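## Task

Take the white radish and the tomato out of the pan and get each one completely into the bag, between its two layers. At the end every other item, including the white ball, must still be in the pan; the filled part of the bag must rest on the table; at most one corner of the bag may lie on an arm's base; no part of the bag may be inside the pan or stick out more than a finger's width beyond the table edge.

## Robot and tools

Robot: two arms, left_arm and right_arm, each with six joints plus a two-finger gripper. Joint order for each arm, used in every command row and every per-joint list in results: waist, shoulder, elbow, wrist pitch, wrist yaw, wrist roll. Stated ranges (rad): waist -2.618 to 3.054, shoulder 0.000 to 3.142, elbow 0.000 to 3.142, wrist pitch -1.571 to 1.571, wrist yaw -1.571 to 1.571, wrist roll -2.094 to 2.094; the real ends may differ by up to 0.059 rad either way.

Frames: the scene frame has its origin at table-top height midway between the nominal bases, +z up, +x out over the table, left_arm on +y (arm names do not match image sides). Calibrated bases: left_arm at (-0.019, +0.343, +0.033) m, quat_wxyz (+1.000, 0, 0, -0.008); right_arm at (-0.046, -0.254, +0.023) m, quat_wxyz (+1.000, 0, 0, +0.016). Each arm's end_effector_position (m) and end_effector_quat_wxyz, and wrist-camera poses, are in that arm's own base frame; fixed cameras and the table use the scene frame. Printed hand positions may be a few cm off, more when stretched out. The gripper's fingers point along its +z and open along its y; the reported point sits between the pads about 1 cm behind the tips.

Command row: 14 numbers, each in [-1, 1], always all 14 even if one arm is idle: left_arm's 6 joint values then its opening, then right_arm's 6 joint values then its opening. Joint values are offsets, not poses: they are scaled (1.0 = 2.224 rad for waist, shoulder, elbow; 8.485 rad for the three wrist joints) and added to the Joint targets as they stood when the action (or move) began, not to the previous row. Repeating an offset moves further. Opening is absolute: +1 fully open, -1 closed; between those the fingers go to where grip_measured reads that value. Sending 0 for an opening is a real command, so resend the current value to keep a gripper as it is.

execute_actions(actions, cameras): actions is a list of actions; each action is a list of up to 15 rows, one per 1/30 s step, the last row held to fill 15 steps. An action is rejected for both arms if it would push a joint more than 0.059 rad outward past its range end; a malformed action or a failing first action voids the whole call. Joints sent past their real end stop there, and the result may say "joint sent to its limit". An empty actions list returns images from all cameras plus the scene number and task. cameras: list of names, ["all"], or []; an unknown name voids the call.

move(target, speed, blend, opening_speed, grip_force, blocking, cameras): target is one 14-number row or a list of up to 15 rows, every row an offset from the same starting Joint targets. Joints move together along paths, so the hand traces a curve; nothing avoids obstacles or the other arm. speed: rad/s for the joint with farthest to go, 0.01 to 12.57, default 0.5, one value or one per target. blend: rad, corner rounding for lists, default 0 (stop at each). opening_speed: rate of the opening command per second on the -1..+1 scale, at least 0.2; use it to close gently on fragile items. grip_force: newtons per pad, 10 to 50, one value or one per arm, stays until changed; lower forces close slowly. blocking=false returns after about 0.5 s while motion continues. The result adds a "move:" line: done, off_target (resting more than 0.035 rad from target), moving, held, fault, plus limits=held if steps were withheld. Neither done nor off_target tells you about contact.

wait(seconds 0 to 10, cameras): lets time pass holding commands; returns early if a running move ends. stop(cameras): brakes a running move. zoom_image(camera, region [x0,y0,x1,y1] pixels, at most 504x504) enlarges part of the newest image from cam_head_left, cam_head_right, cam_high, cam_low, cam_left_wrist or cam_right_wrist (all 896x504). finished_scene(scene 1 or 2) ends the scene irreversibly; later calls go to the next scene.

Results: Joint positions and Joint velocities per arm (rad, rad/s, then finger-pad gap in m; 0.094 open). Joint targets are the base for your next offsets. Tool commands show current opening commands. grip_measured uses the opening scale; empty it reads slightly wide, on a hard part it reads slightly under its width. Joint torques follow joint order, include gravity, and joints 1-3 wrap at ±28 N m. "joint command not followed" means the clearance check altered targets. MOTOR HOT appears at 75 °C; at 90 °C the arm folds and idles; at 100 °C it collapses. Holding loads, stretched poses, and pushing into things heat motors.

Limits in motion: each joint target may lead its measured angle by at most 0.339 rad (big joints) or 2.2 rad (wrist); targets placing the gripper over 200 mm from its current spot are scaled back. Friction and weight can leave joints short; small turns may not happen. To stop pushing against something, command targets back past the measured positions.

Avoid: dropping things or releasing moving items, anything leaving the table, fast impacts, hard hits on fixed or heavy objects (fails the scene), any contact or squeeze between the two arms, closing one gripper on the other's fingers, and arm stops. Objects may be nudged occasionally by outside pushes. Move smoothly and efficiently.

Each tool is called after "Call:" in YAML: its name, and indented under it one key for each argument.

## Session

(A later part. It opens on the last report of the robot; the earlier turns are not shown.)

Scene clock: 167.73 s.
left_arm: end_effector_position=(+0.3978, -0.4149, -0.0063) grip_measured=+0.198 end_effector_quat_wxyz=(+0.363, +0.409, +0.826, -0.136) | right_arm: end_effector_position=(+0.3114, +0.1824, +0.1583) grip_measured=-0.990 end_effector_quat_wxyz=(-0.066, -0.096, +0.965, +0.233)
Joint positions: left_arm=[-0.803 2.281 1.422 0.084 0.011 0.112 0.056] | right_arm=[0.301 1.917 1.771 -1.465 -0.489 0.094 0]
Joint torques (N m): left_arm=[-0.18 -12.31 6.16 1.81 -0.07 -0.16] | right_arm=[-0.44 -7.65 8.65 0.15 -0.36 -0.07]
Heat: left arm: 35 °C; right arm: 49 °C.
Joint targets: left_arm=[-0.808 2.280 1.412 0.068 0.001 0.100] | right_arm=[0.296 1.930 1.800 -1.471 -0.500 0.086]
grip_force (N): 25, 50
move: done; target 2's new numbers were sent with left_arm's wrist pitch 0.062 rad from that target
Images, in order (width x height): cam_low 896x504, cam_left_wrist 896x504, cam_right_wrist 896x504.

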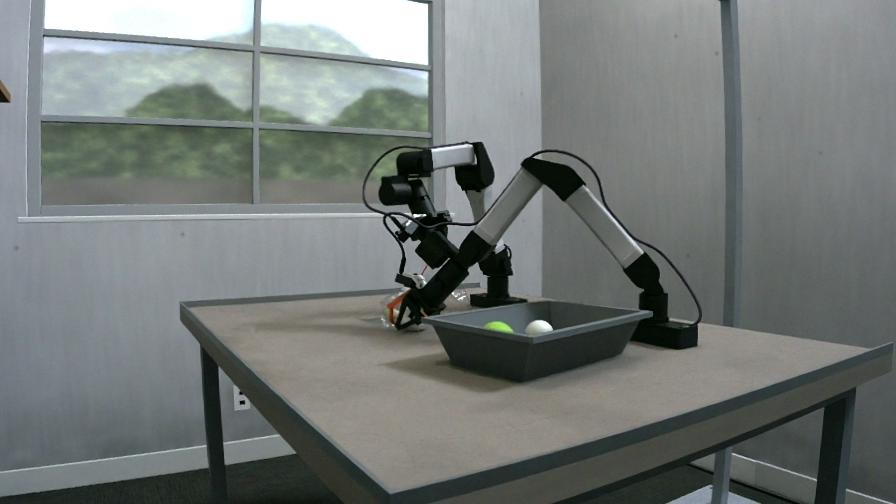

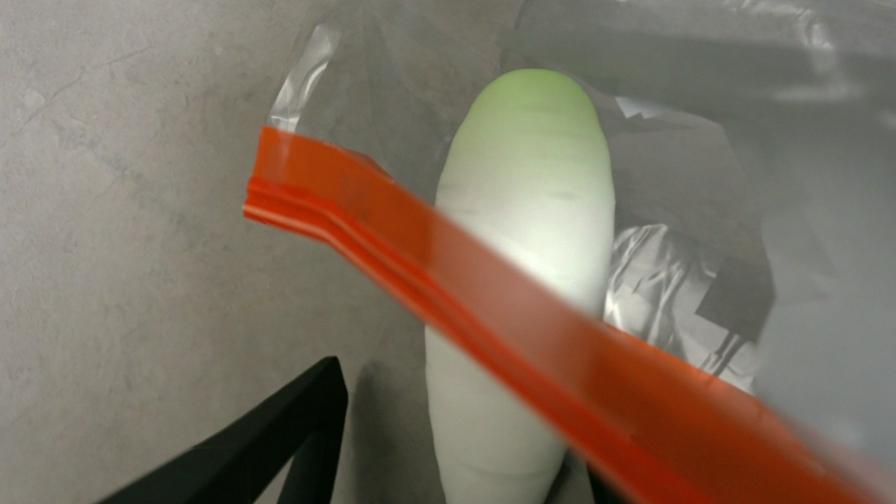

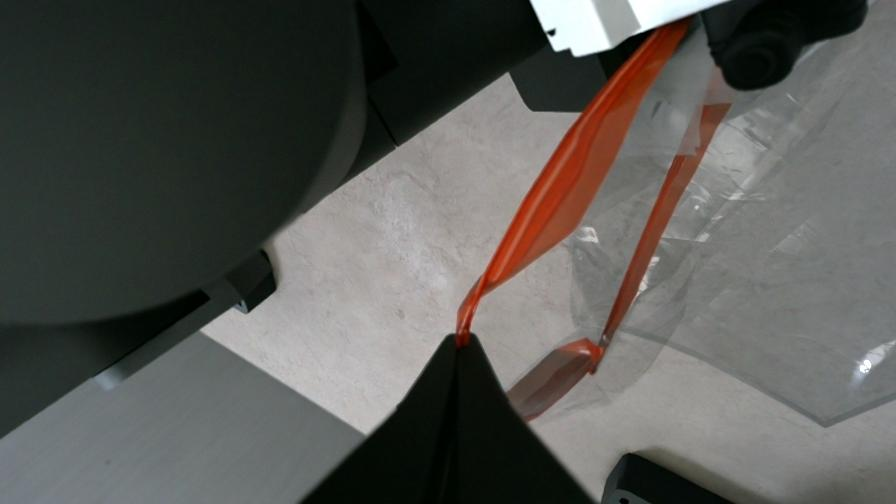

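Call:
move:
  target:
    - [0,-0.1335,-0.1009,-0.0086,0,0,0.2,0,0,0,0,0,0,-1]
    - [0,-0.3745,-0.2336,-0.0369,0,-0.0118,0.2,0,0,0,0,0,0,-1]
  speed: [0.2,0.5]
  blend: [0.03,0]
  cameras: ["cam_left_wrist","cam_low","cam_right_wrist","cam_head_left"]

Call:
zoom_image:
  camera: "cam_low"
  region: [360, 220, 510, 345]

Call:
zoom_image:
  camera: "cam_head_left"
  region: [340, 200, 480, 320]

Scene clock: 171.20 s.
left_arm: end_effector_position=(+0.2813, -0.2940, +0.1227) grip_measured=+0.198 end_effector_quat_wxyz=(+0.352, +0.368, +0.847, -0.152) | right_arm: end_effector_position=(+0.3099, +0.1826, +0.1587) grip_measured=-0.990 end_effector_quat_wxyz=(-0.070, -0.095, +0.965, +0.235)
Joint positions: left_arm=[-0.803 1.462 0.907 -0.229 0.01 0.013 0.056] | right_arm=[0.301 1.917 1.771 -1.471 -0.493 0.093 0]
Joint torques (N m): left_arm=[-0.14 -7.24 6.58 1.79 -0.07 -0.15] | right_arm=[-0.44 -7.64 8.64 0.21 -0.33 -0.06]
Heat: left arm: 36 °C; right arm: 48 °C.
Joint targets: left_arm=[-0.808 1.447 0.892 -0.245 0.001 0.000] | right_arm=[0.296 1.930 1.800 -1.471 -0.500 0.086]
grip_force (N): 25, 50
move: done
Images, in order (width x height): cam_head_left 896x504, cam_low 896x504, cam_left_wrist 896x504, cam_right_wrist 896x504.

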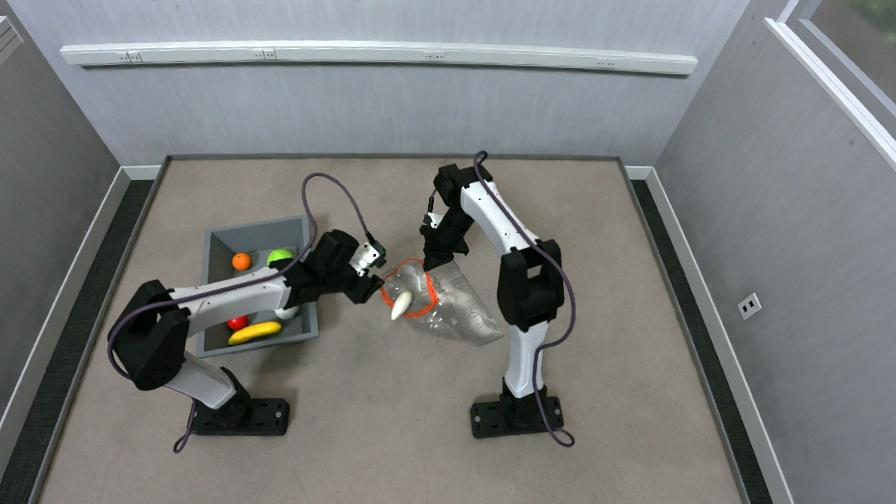

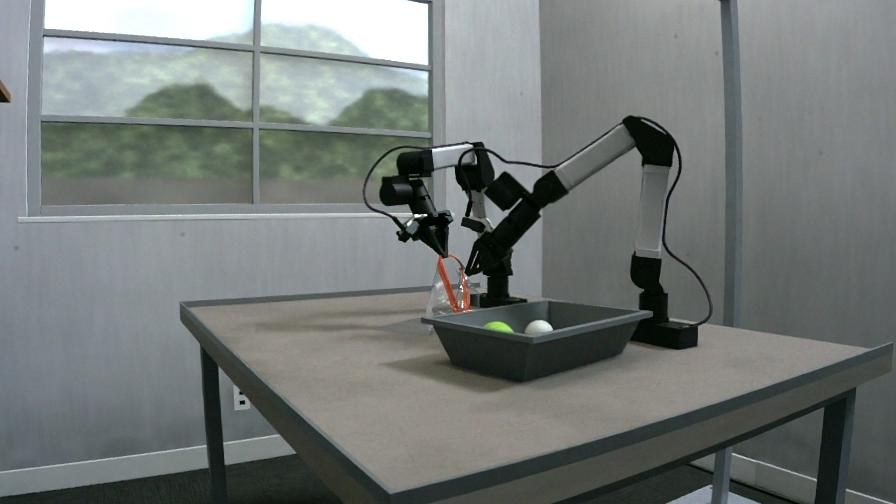

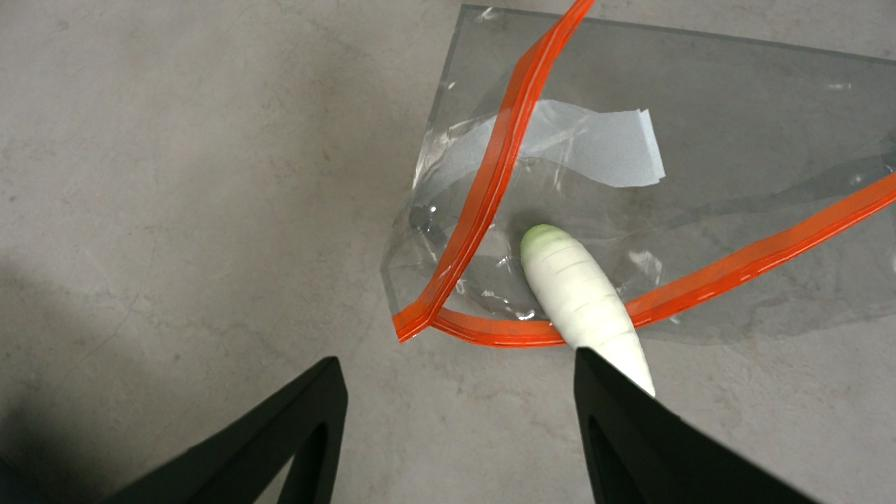

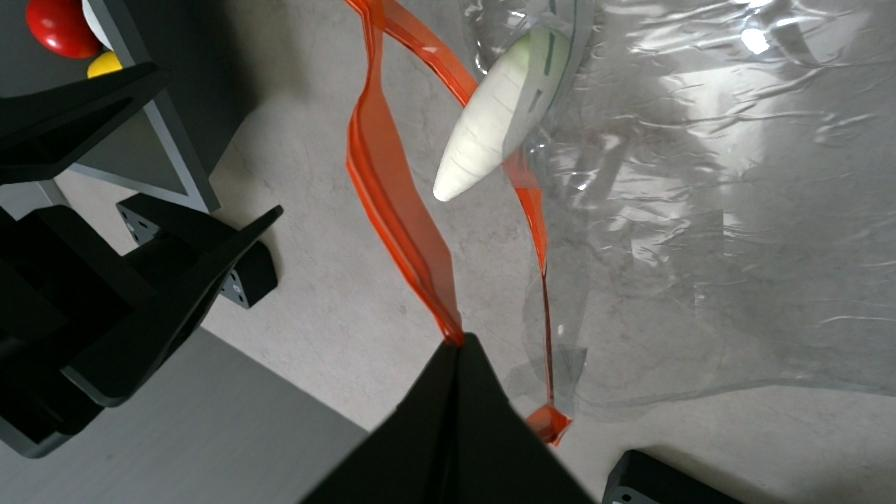

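Scaled by 3.360 from the camera's 896x504 image, which has a finer 1280x720 frame.

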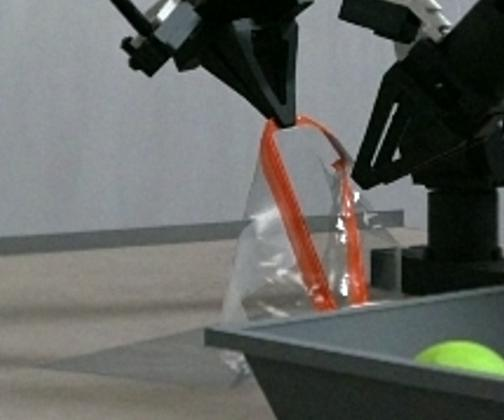

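Scaled by 3.600 from the camera's 896x504 image, which has a finer 1280x720 frame.

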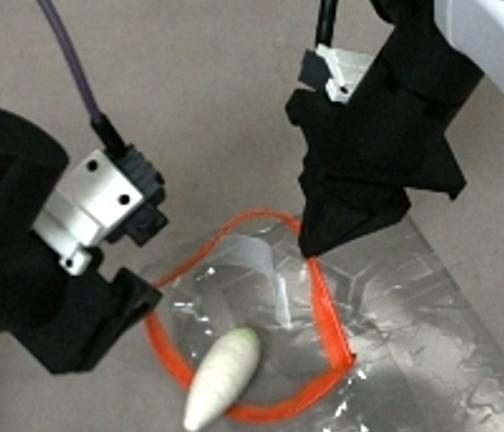

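Call:
move:
  target: [-0.379,0.1555,-0.1385,0.0726,-0.1239,-0.0904,0.1,0,0,0,0,0,0,-1]
  speed: 0.7
  cameras: ["cam_left_wrist","cam_head_left","cam_right_wrist"]

Call:
zoom_image:
  camera: "cam_head_left"
  region: [340, 200, 480, 320]

Scene clock: 175.53 s.
left_arm: end_effector_position=(+0.1235, -0.3434, +0.0478) grip_measured=+0.102 end_effector_quat_wxyz=(+0.544, +0.187, +0.807, -0.129) | right_arm: end_effector_position=(+0.3099, +0.1826, +0.1587) grip_measured=-0.990 end_effector_quat_wxyz=(-0.070, -0.095, +0.965, +0.235)
Joint positions: left_arm=[-1.648 1.78 0.593 0.364 -1.036 -0.754 0.052] | right_arm=[0.301 1.917 1.771 -1.471 -0.493 0.093 0]
Joint torques (N m): left_arm=[-0.02 -5.5 4.48 1.69 -0.53 -0.17] | right_arm=[-0.46 -7.62 8.64 0.21 -0.33 -0.06]
Heat: left arm: 35 °C; right arm: 48 °C.
Joint targets: left_arm=[-1.651 1.793 0.584 0.371 -1.051 -0.767] | right_arm=[0.296 1.930 1.800 -1.471 -0.500 0.086]
grip_force (N): 25, 50
move: done
Images, in order (width x height): cam_head_left 896x504, cam_left_wrist 896x504, cam_right_wrist 896x504.

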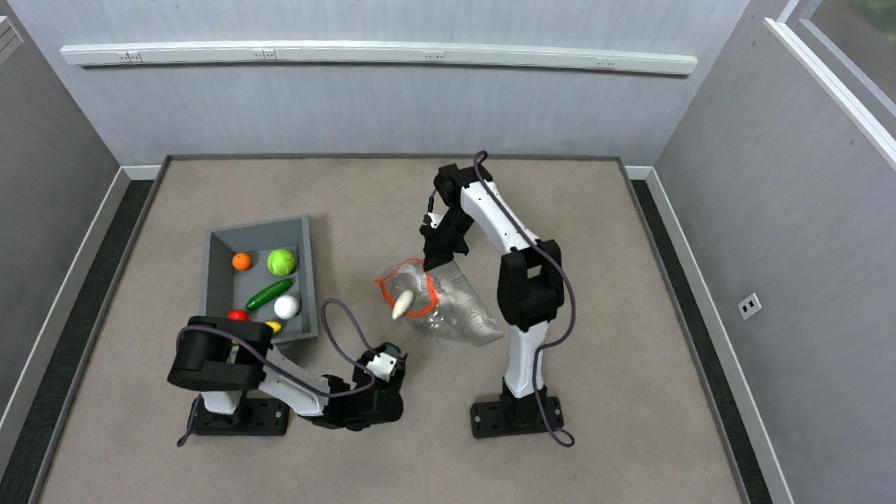

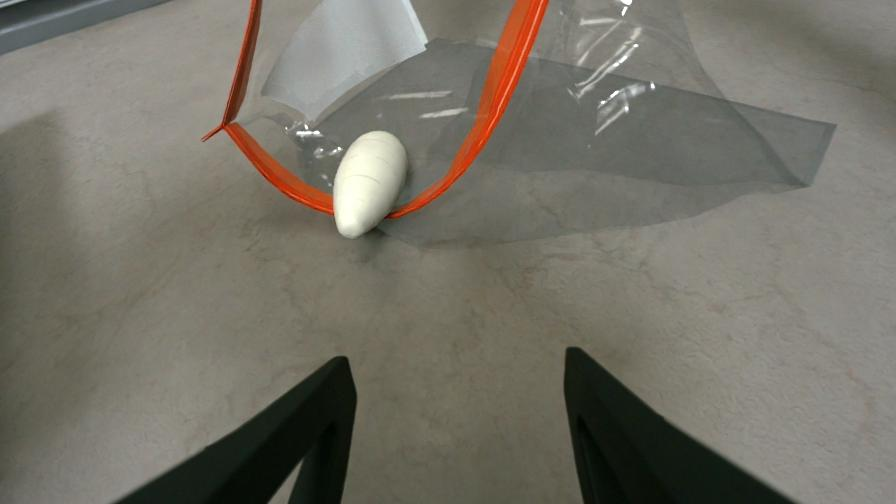

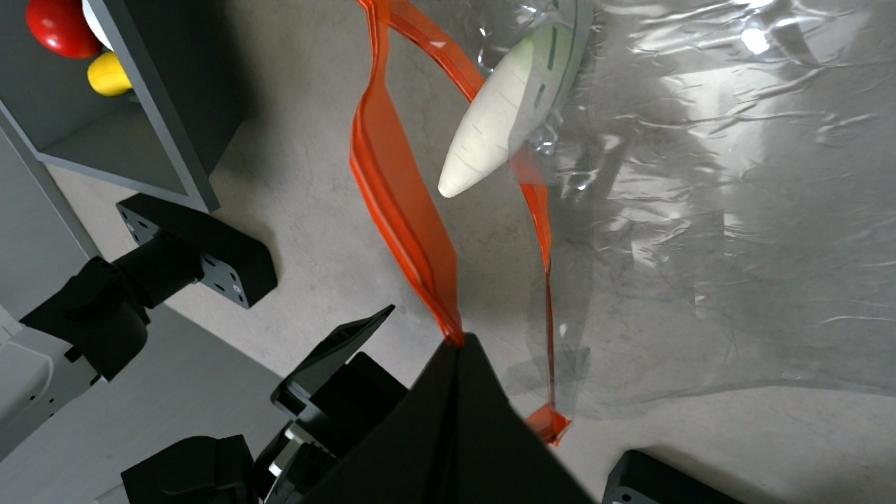

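Scaled by 3.600 from the camera's 896x504 image, which has a finer 1280x720 frame.

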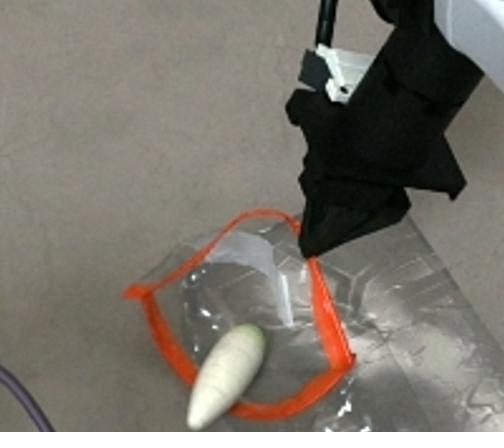

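Call:
move:
  target: [0.1434,0.0756,-0.0084,0.0581,0.0355,0.0455,0.1,0,0,0,0,0,0,-1]
  speed: 0.4
  cameras: ["cam_left_wrist"]

Scene clock: 178.70 s.
left_arm: end_effector_position=(+0.2102, -0.3586, +0.0334) grip_measured=+0.102 end_effector_quat_wxyz=(+0.550, +0.195, +0.799, -0.147) | right_arm: end_effector_position=(+0.3099, +0.1826, +0.1587) grip_measured=-0.990 end_effector_quat_wxyz=(-0.070, -0.095, +0.965, +0.235)
Joint positions: left_arm=[-1.335 1.945 0.575 0.858 -0.767 -0.394 0.052] | right_arm=[0.301 1.917 1.771 -1.471 -0.493 0.093 0]
Joint torques (N m): left_arm=[0.49 -6.22 3.75 2.13 -0.05 0.05] | right_arm=[-0.47 -7.64 8.65 0.2 -0.33 -0.06]
Heat: left arm: 35 °C; right arm: 47 °C.
Joint targets: left_arm=[-1.332 1.962 0.565 0.864 -0.749 -0.381] | right_arm=[0.296 1.930 1.800 -1.471 -0.500 0.086]
grip_force (N): 25, 50
move: done
Images, in order (width x height): cam_left_wrist 896x504.

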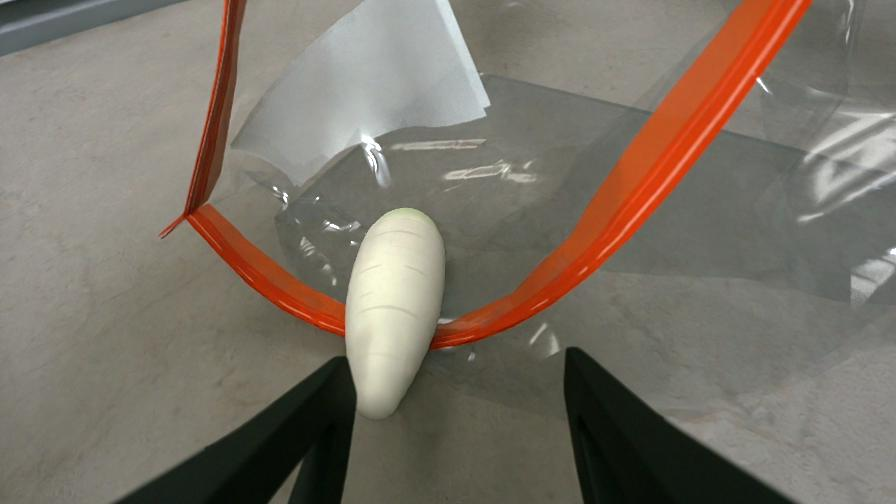

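Call:
move:
  target:
    - [0.0635,0.0146,-0.0085,0.0157,0.0176,0.0134,0.1,0,0,0,0,0,0,-1]
    - [0.0635,0.0977,-0.0043,0.0364,0.0176,0.0134,0.1,0,0,0,0,0,0,-1]
  speed: [0.3,0.25]
  blend: [0.01,0]
  cameras: ["cam_left_wrist"]

Scene clock: 181.57 s.
left_arm: end_effector_position=(+0.2459, -0.3483, -0.0061) grip_measured=+0.102 end_effector_quat_wxyz=(+0.551, +0.209, +0.793, -0.154) | right_arm: end_effector_position=(+0.3099, +0.1826, +0.1587) grip_measured=-0.990 end_effector_quat_wxyz=(-0.070, -0.095, +0.965, +0.235)
Joint positions: left_arm=[-1.194 2.163 0.557 1.167 -0.617 -0.279 0.052] | right_arm=[0.301 1.917 1.771 -1.471 -0.493 0.093 0]
Joint torques (N m): left_arm=[0.49 -6.8 3.21 2.27 0.01 0.05] | right_arm=[-0.47 -7.62 8.66 0.21 -0.33 -0.06]
Heat: left arm: 35 °C; right arm: 47 °C.
Joint targets: left_arm=[-1.191 2.179 0.556 1.173 -0.600 -0.267] | right_arm=[0.296 1.930 1.800 -1.471 -0.500 0.086]
grip_force (N): 25, 50
move: done
Images, in order (width x height): cam_left_wrist 896x504.

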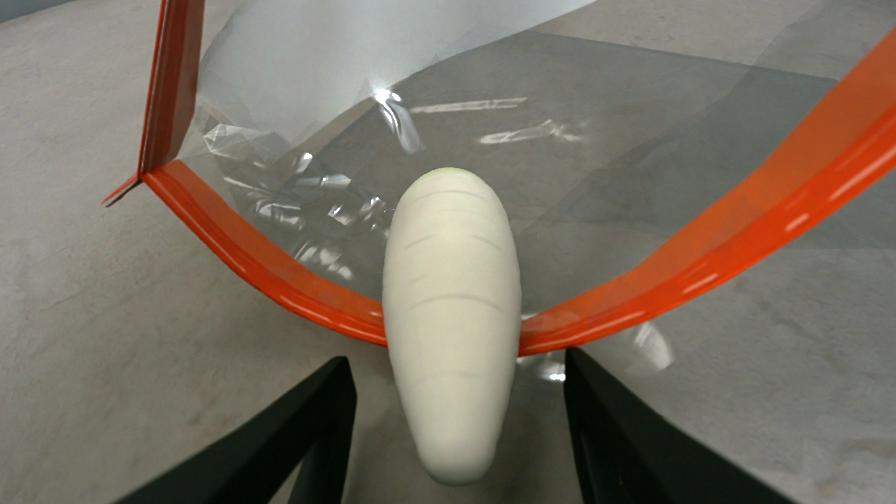

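Call:
move:
  target:
    - [0,0,0,0,0,0,-0.75,0,0,0,0,0,0,-1]
    - [0,-0.083,-0.0044,-0.0207,0,0,-0.75,-0.0629,-0.0427,0.0144,0,0,0,-1]
  speed: 0.2
  opening_speed: 0.6
  cameras: ["cam_left_wrist"]

Scene clock: 186.77 s.
left_arm: end_effector_position=(+0.2463, -0.3494, +0.0211) grip_measured=-0.742 end_effector_quat_wxyz=(+0.548, +0.211, +0.795, -0.151) | right_arm: end_effector_position=(+0.3371, +0.1379, +0.1808) grip_measured=-0.990 end_effector_quat_wxyz=(-0.017, -0.036, +0.969, +0.244)
Joint positions: left_arm=[-1.194 2.018 0.557 1.013 -0.616 -0.279 0.012] | right_arm=[0.16 1.877 1.807 -1.471 -0.493 0.093 0]
Joint torques (N m): left_arm=[0.51 -9.51 3.11 2.02 0 0.07] | right_arm=[-0.31 -12.18 8.36 0.34 -0.33 -0.06]
Heat: left arm: 35 °C; right arm: 47 °C.
Joint targets: left_arm=[-1.191 1.994 0.546 0.997 -0.600 -0.267] | right_arm=[0.157 1.835 1.832 -1.471 -0.500 0.086]
grip_force (N): 25, 50
move: off_target (right_arm); right_arm: the shoulder is farthest, 0.042 rad from its target
Images, in order (width x height): cam_left_wrist 896x504.

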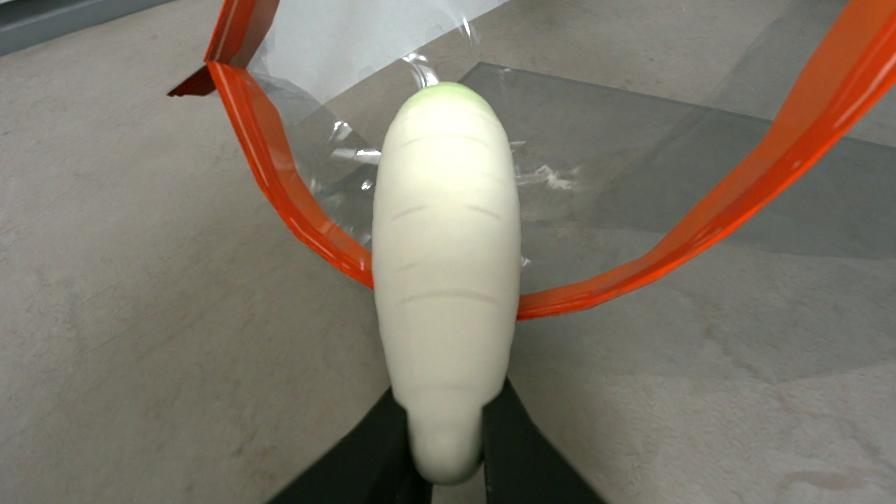

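Call:
move:
  target:
    - [0.0583,0.0569,0.1102,-0.0089,0.0141,0.0083,-0.75,0,0,0,0,0,0,-1]
    - [0.0583,0.1057,0.113,0.0031,0.0141,0.0083,-0.75,0,0,0,0,0,0,-1]
  speed: 0.2
  blend: [0.01,0]
  cameras: ["cam_left_wrist","cam_head_left","cam_right_wrist"]

Call:
zoom_image:
  camera: "cam_head_left"
  region: [340, 200, 480, 320]

Scene clock: 189.63 s.
left_arm: end_effector_position=(+0.3041, -0.3790, -0.0008) grip_measured=-0.744 end_effector_quat_wxyz=(+0.548, +0.215, +0.794, -0.150) | right_arm: end_effector_position=(+0.3371, +0.1379, +0.1808) grip_measured=-0.990 end_effector_quat_wxyz=(-0.017, -0.036, +0.969, +0.244)
Joint positions: left_arm=[-1.066 2.211 0.779 1.018 -0.496 -0.209 0.012] | right_arm=[0.16 1.877 1.807 -1.471 -0.493 0.093 0]
Joint torques (N m): left_arm=[0.61 -8.05 6.24 2.32 0.03 0.06] | right_arm=[-0.34 -12.19 8.36 0.35 -0.33 -0.06]
Heat: left arm: 36 °C; right arm: 47 °C.
Joint targets: left_arm=[-1.061 2.229 0.798 1.024 -0.481 -0.197] | right_arm=[0.157 1.835 1.832 -1.471 -0.500 0.086]
grip_force (N): 25, 50
move: off_target (right_arm); right_arm: the shoulder is farthest, 0.042 rad from its target
Images, in order (width x height): cam_head_left 896x504, cam_left_wrist 896x504, cam_right_wrist 896x504.

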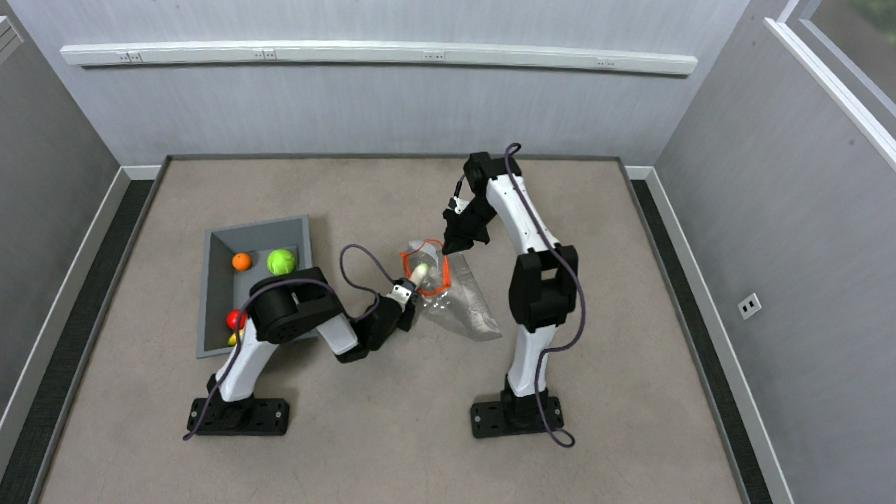

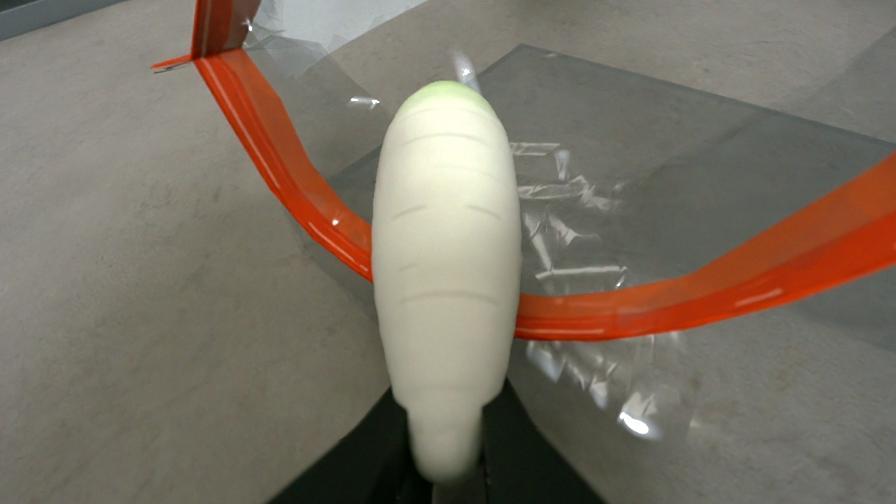

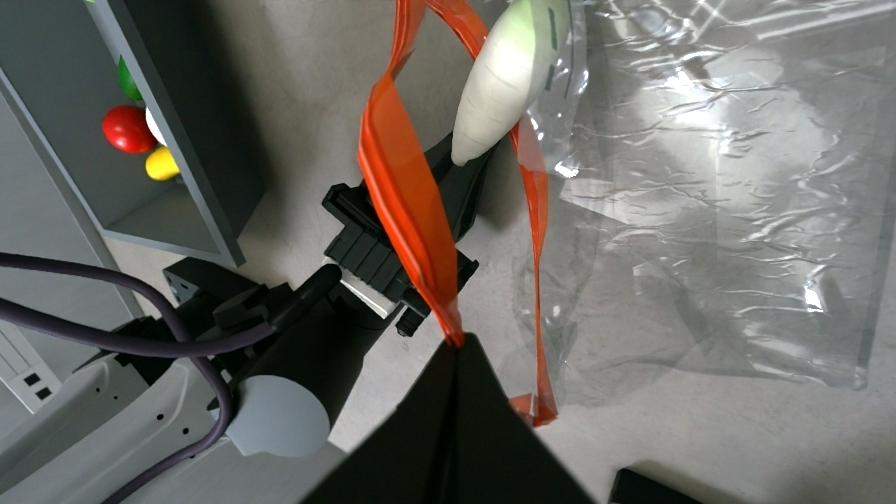

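Scaled by 3.600 from the camera's 896x504 image, which has a finer 1280x720 frame.

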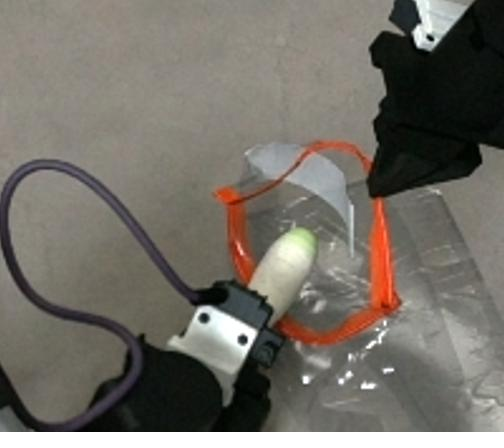

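Call:
move:
  target: [0,-0.0995,0.001,-0.0265,0,0,-0.75,0,0,0,0,0,0,-1]
  speed: 0.2
  cameras: ["cam_left_wrist","cam_low"]

Call:
zoom_image:
  camera: "cam_low"
  region: [360, 220, 510, 345]

Scene clock: 191.97 s.
left_arm: end_effector_position=(+0.3033, -0.3778, +0.0393) grip_measured=-0.744 end_effector_quat_wxyz=(+0.541, +0.220, +0.799, -0.143) | right_arm: end_effector_position=(+0.3371, +0.1379, +0.1808) grip_measured=-0.990 end_effector_quat_wxyz=(-0.017, -0.036, +0.969, +0.244)
Joint positions: left_arm=[-1.066 2.034 0.782 0.813 -0.496 -0.209 0.012] | right_arm=[0.16 1.877 1.807 -1.471 -0.493 0.093 0]
Joint torques (N m): left_arm=[0.61 -11.02 7.19 2.1 0.03 0.07] | right_arm=[-0.34 -12.18 8.36 0.34 -0.33 -0.06]
Heat: left arm: 36 °C; right arm: 48 °C.
Joint targets: left_arm=[-1.061 2.008 0.800 0.799 -0.481 -0.197] | right_arm=[0.157 1.835 1.832 -1.471 -0.500 0.086]
grip_force (N): 25, 50
move: off_target (right_arm); right_arm: the shoulder is farthest, 0.042 rad from its target
Images, in order (width x height): cam_low 896x504, cam_left_wrist 896x504.

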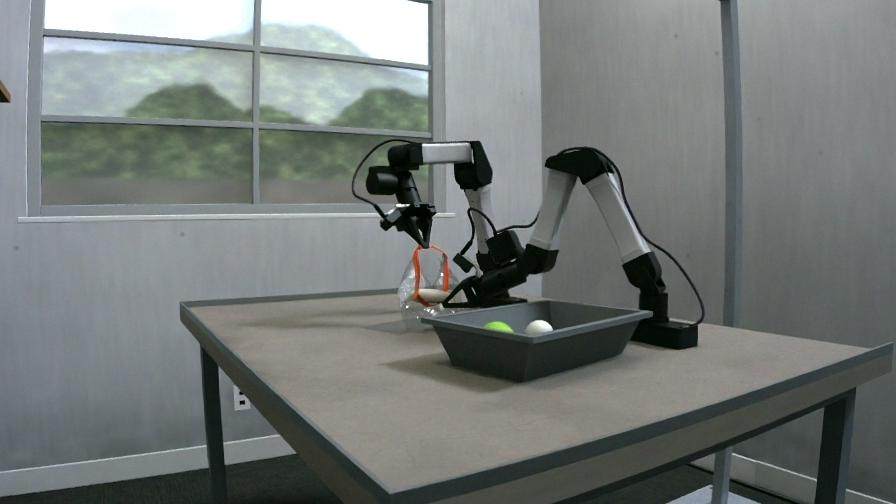

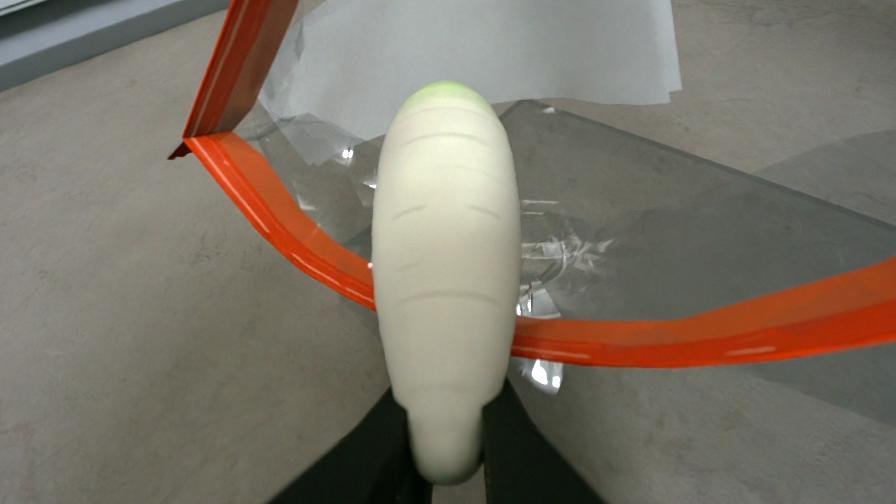

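Scaled by 3.360 from the camera's 896x504 image, which has a finer 1280x720 frame.

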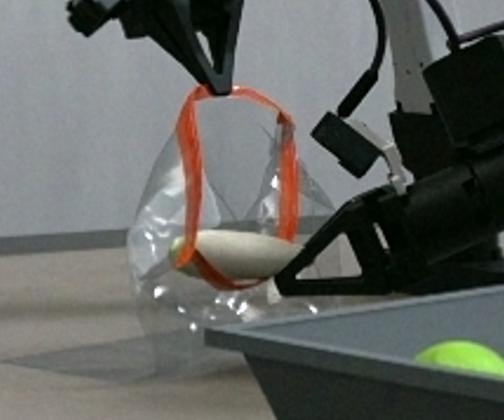

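Call:
move:
  target: [0.038,0.0652,0.1148,-0.0114,0.0072,0.0033,-0.75,0,0,0,0,0,0,-1]
  speed: 0.15
  cameras: ["cam_left_wrist","cam_low","cam_head_left"]

Call:
zoom_image:
  camera: "cam_low"
  region: [360, 220, 510, 345]

Call:
zoom_image:
  camera: "cam_head_left"
  region: [340, 200, 480, 320]

Scene clock: 194.63 s.
left_arm: end_effector_position=(+0.3609, -0.4095, +0.0608) grip_measured=-0.744 end_effector_quat_wxyz=(+0.556, +0.204, +0.792, -0.152) | right_arm: end_effector_position=(+0.3371, +0.1379, +0.1808) grip_measured=-0.990 end_effector_quat_wxyz=(-0.017, -0.036, +0.969, +0.244)
Joint positions: left_arm=[-0.983 2.131 1.035 0.716 -0.436 -0.181 0.012] | right_arm=[0.16 1.877 1.807 -1.471 -0.493 0.093 0]
Joint torques (N m): left_arm=[0.69 -8.77 8.39 2.19 0.08 0.06] | right_arm=[-0.36 -12.18 8.36 0.34 -0.33 -0.06]
Heat: left arm: 36 °C; right arm: 48 °C.
Joint targets: left_arm=[-0.977 2.153 1.055 0.702 -0.419 -0.169] | right_arm=[0.157 1.835 1.832 -1.471 -0.500 0.086]
grip_force (N): 25, 50
move: off_target (right_arm); right_arm: the shoulder is farthest, 0.042 rad from its target
Images, in order (width x height): cam_head_left 896x504, cam_low 896x504, cam_left_wrist 896x504.

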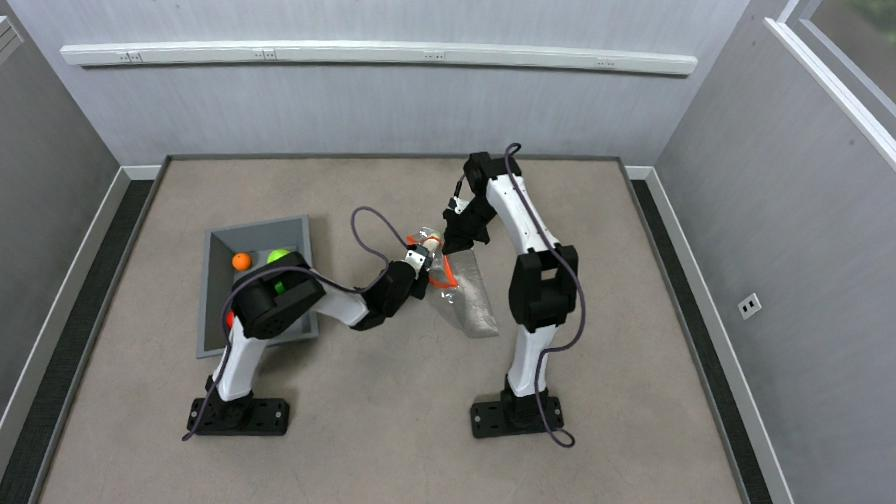

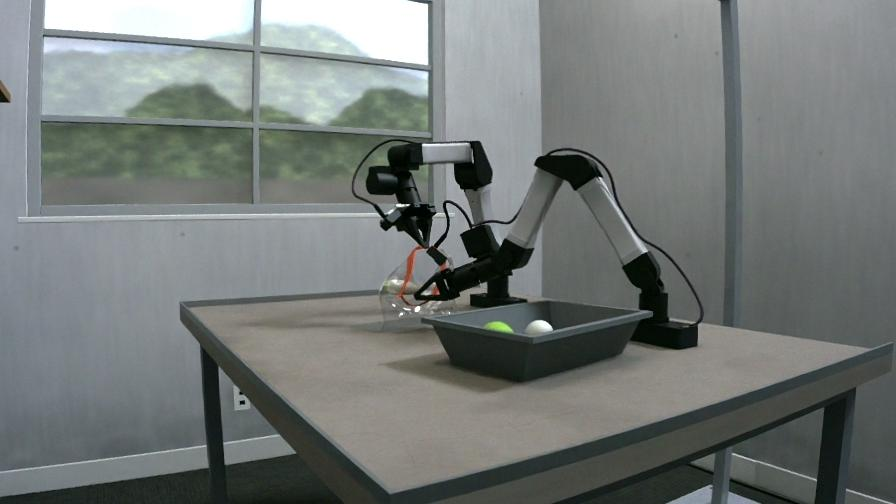

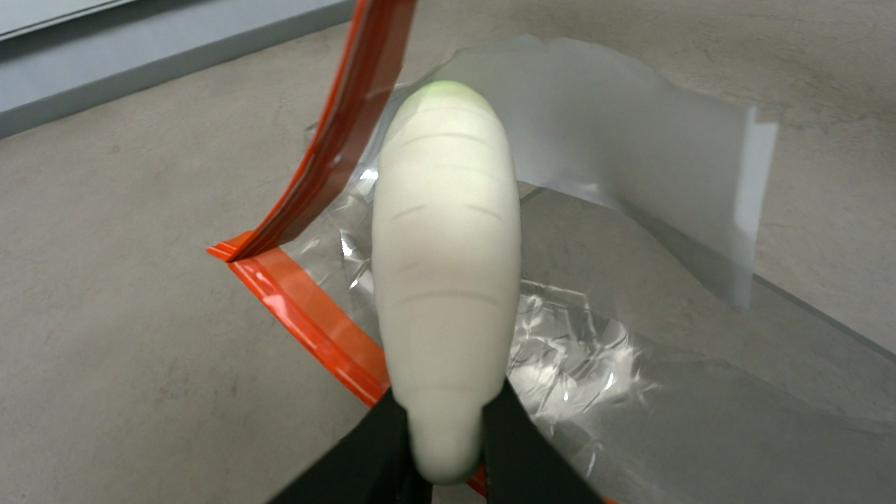

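Scaled by 3.360 from the camera's 896x504 image, which has a finer 1280x720 frame.

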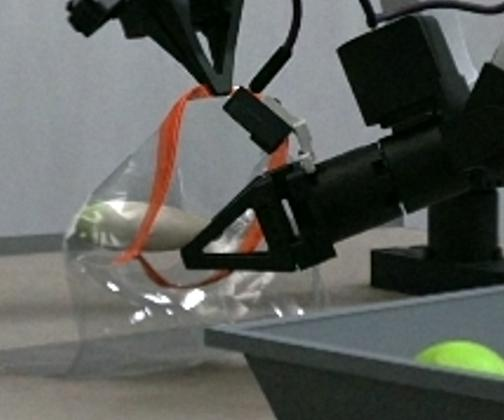

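Scaled by 3.600 from the camera's 896x504 image, which has a finer 1280x720 frame.

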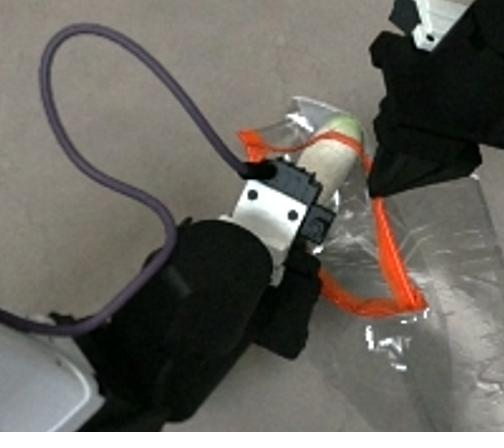

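Call:
move:
  target:
    - [0.0081,0.0199,0.0454,-0.0067,0,0,-0.75,0,0,0,0,0,0,-1]
    - [0.0081,0.0199,0.0454,-0.0067,0,0,0.0,0,0,0,0,0,0,-1]
  speed: 0.15
  opening_speed: 0.4
  cameras: ["cam_left_wrist","cam_low","cam_head_left"]

Call:
zoom_image:
  camera: "cam_low"
  region: [360, 220, 510, 345]

Call:
zoom_image:
  camera: "cam_head_left"
  region: [340, 200, 480, 320]

Scene clock: 198.57 s.
left_arm: end_effector_position=(+0.3798, -0.4194, +0.0642) grip_measured=-0.002 end_effector_quat_wxyz=(+0.557, +0.197, +0.793, -0.147) | right_arm: end_effector_position=(+0.3371, +0.1379, +0.1808) grip_measured=-0.990 end_effector_quat_wxyz=(-0.017, -0.036, +0.969, +0.244)
Joint positions: left_arm=[-0.965 2.174 1.135 0.659 -0.435 -0.181 0.047] | right_arm=[0.16 1.877 1.807 -1.471 -0.493 0.093 0]
Joint torques (N m): left_arm=[0.77 -9.25 8.65 2.15 0.04 0.05] | right_arm=[-0.34 -12.19 8.36 0.34 -0.33 -0.06]
Heat: left arm: 36 °C; right arm: 49 °C.
Joint targets: left_arm=[-0.958 2.197 1.156 0.645 -0.420 -0.169] | right_arm=[0.157 1.835 1.832 -1.471 -0.500 0.086]
grip_force (N): 25, 50
move: off_target (right_arm); right_arm: the shoulder is farthest, 0.042 rad from its target
Images, in order (width x height): cam_head_left 896x504, cam_low 896x504, cam_left_wrist 896x504.

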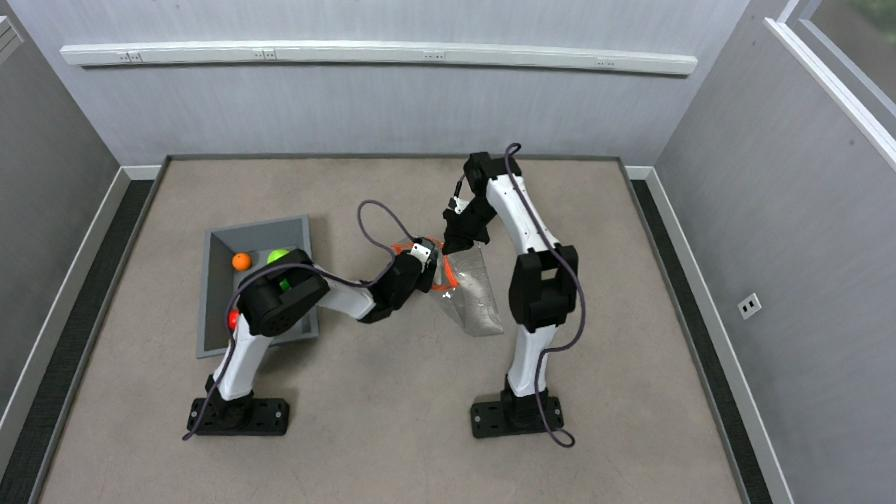

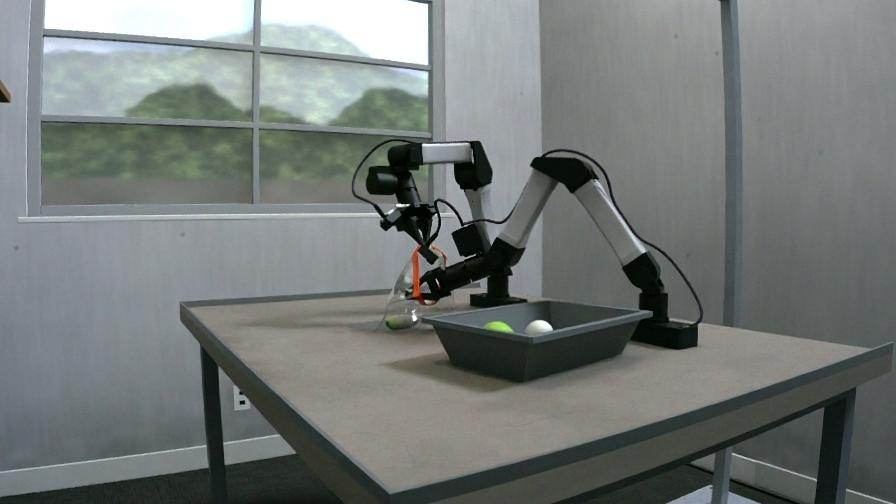

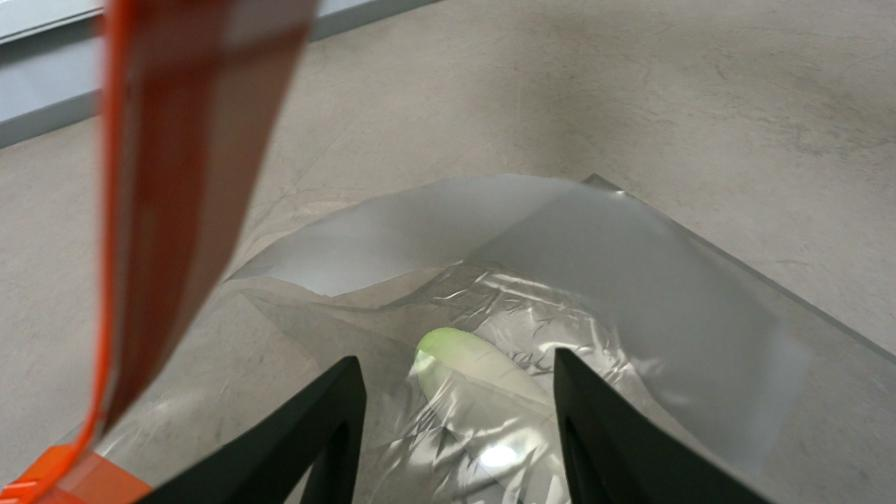

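Scaled by 3.360 from the camera's 896x504 image, which has a finer 1280x720 frame.

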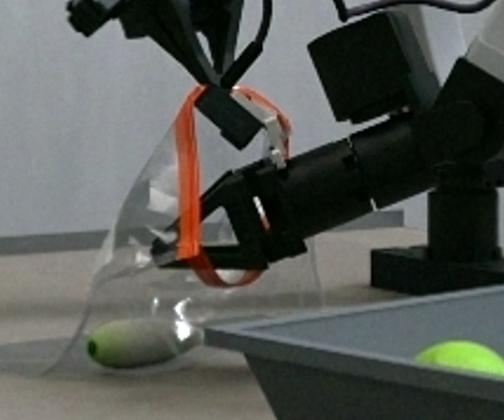

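Scaled by 3.600 from the camera's 896x504 image, which has a finer 1280x720 frame.

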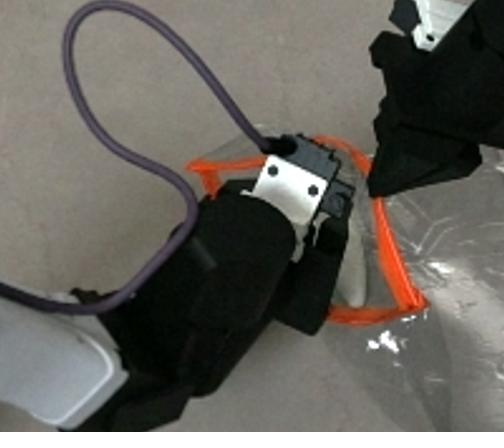

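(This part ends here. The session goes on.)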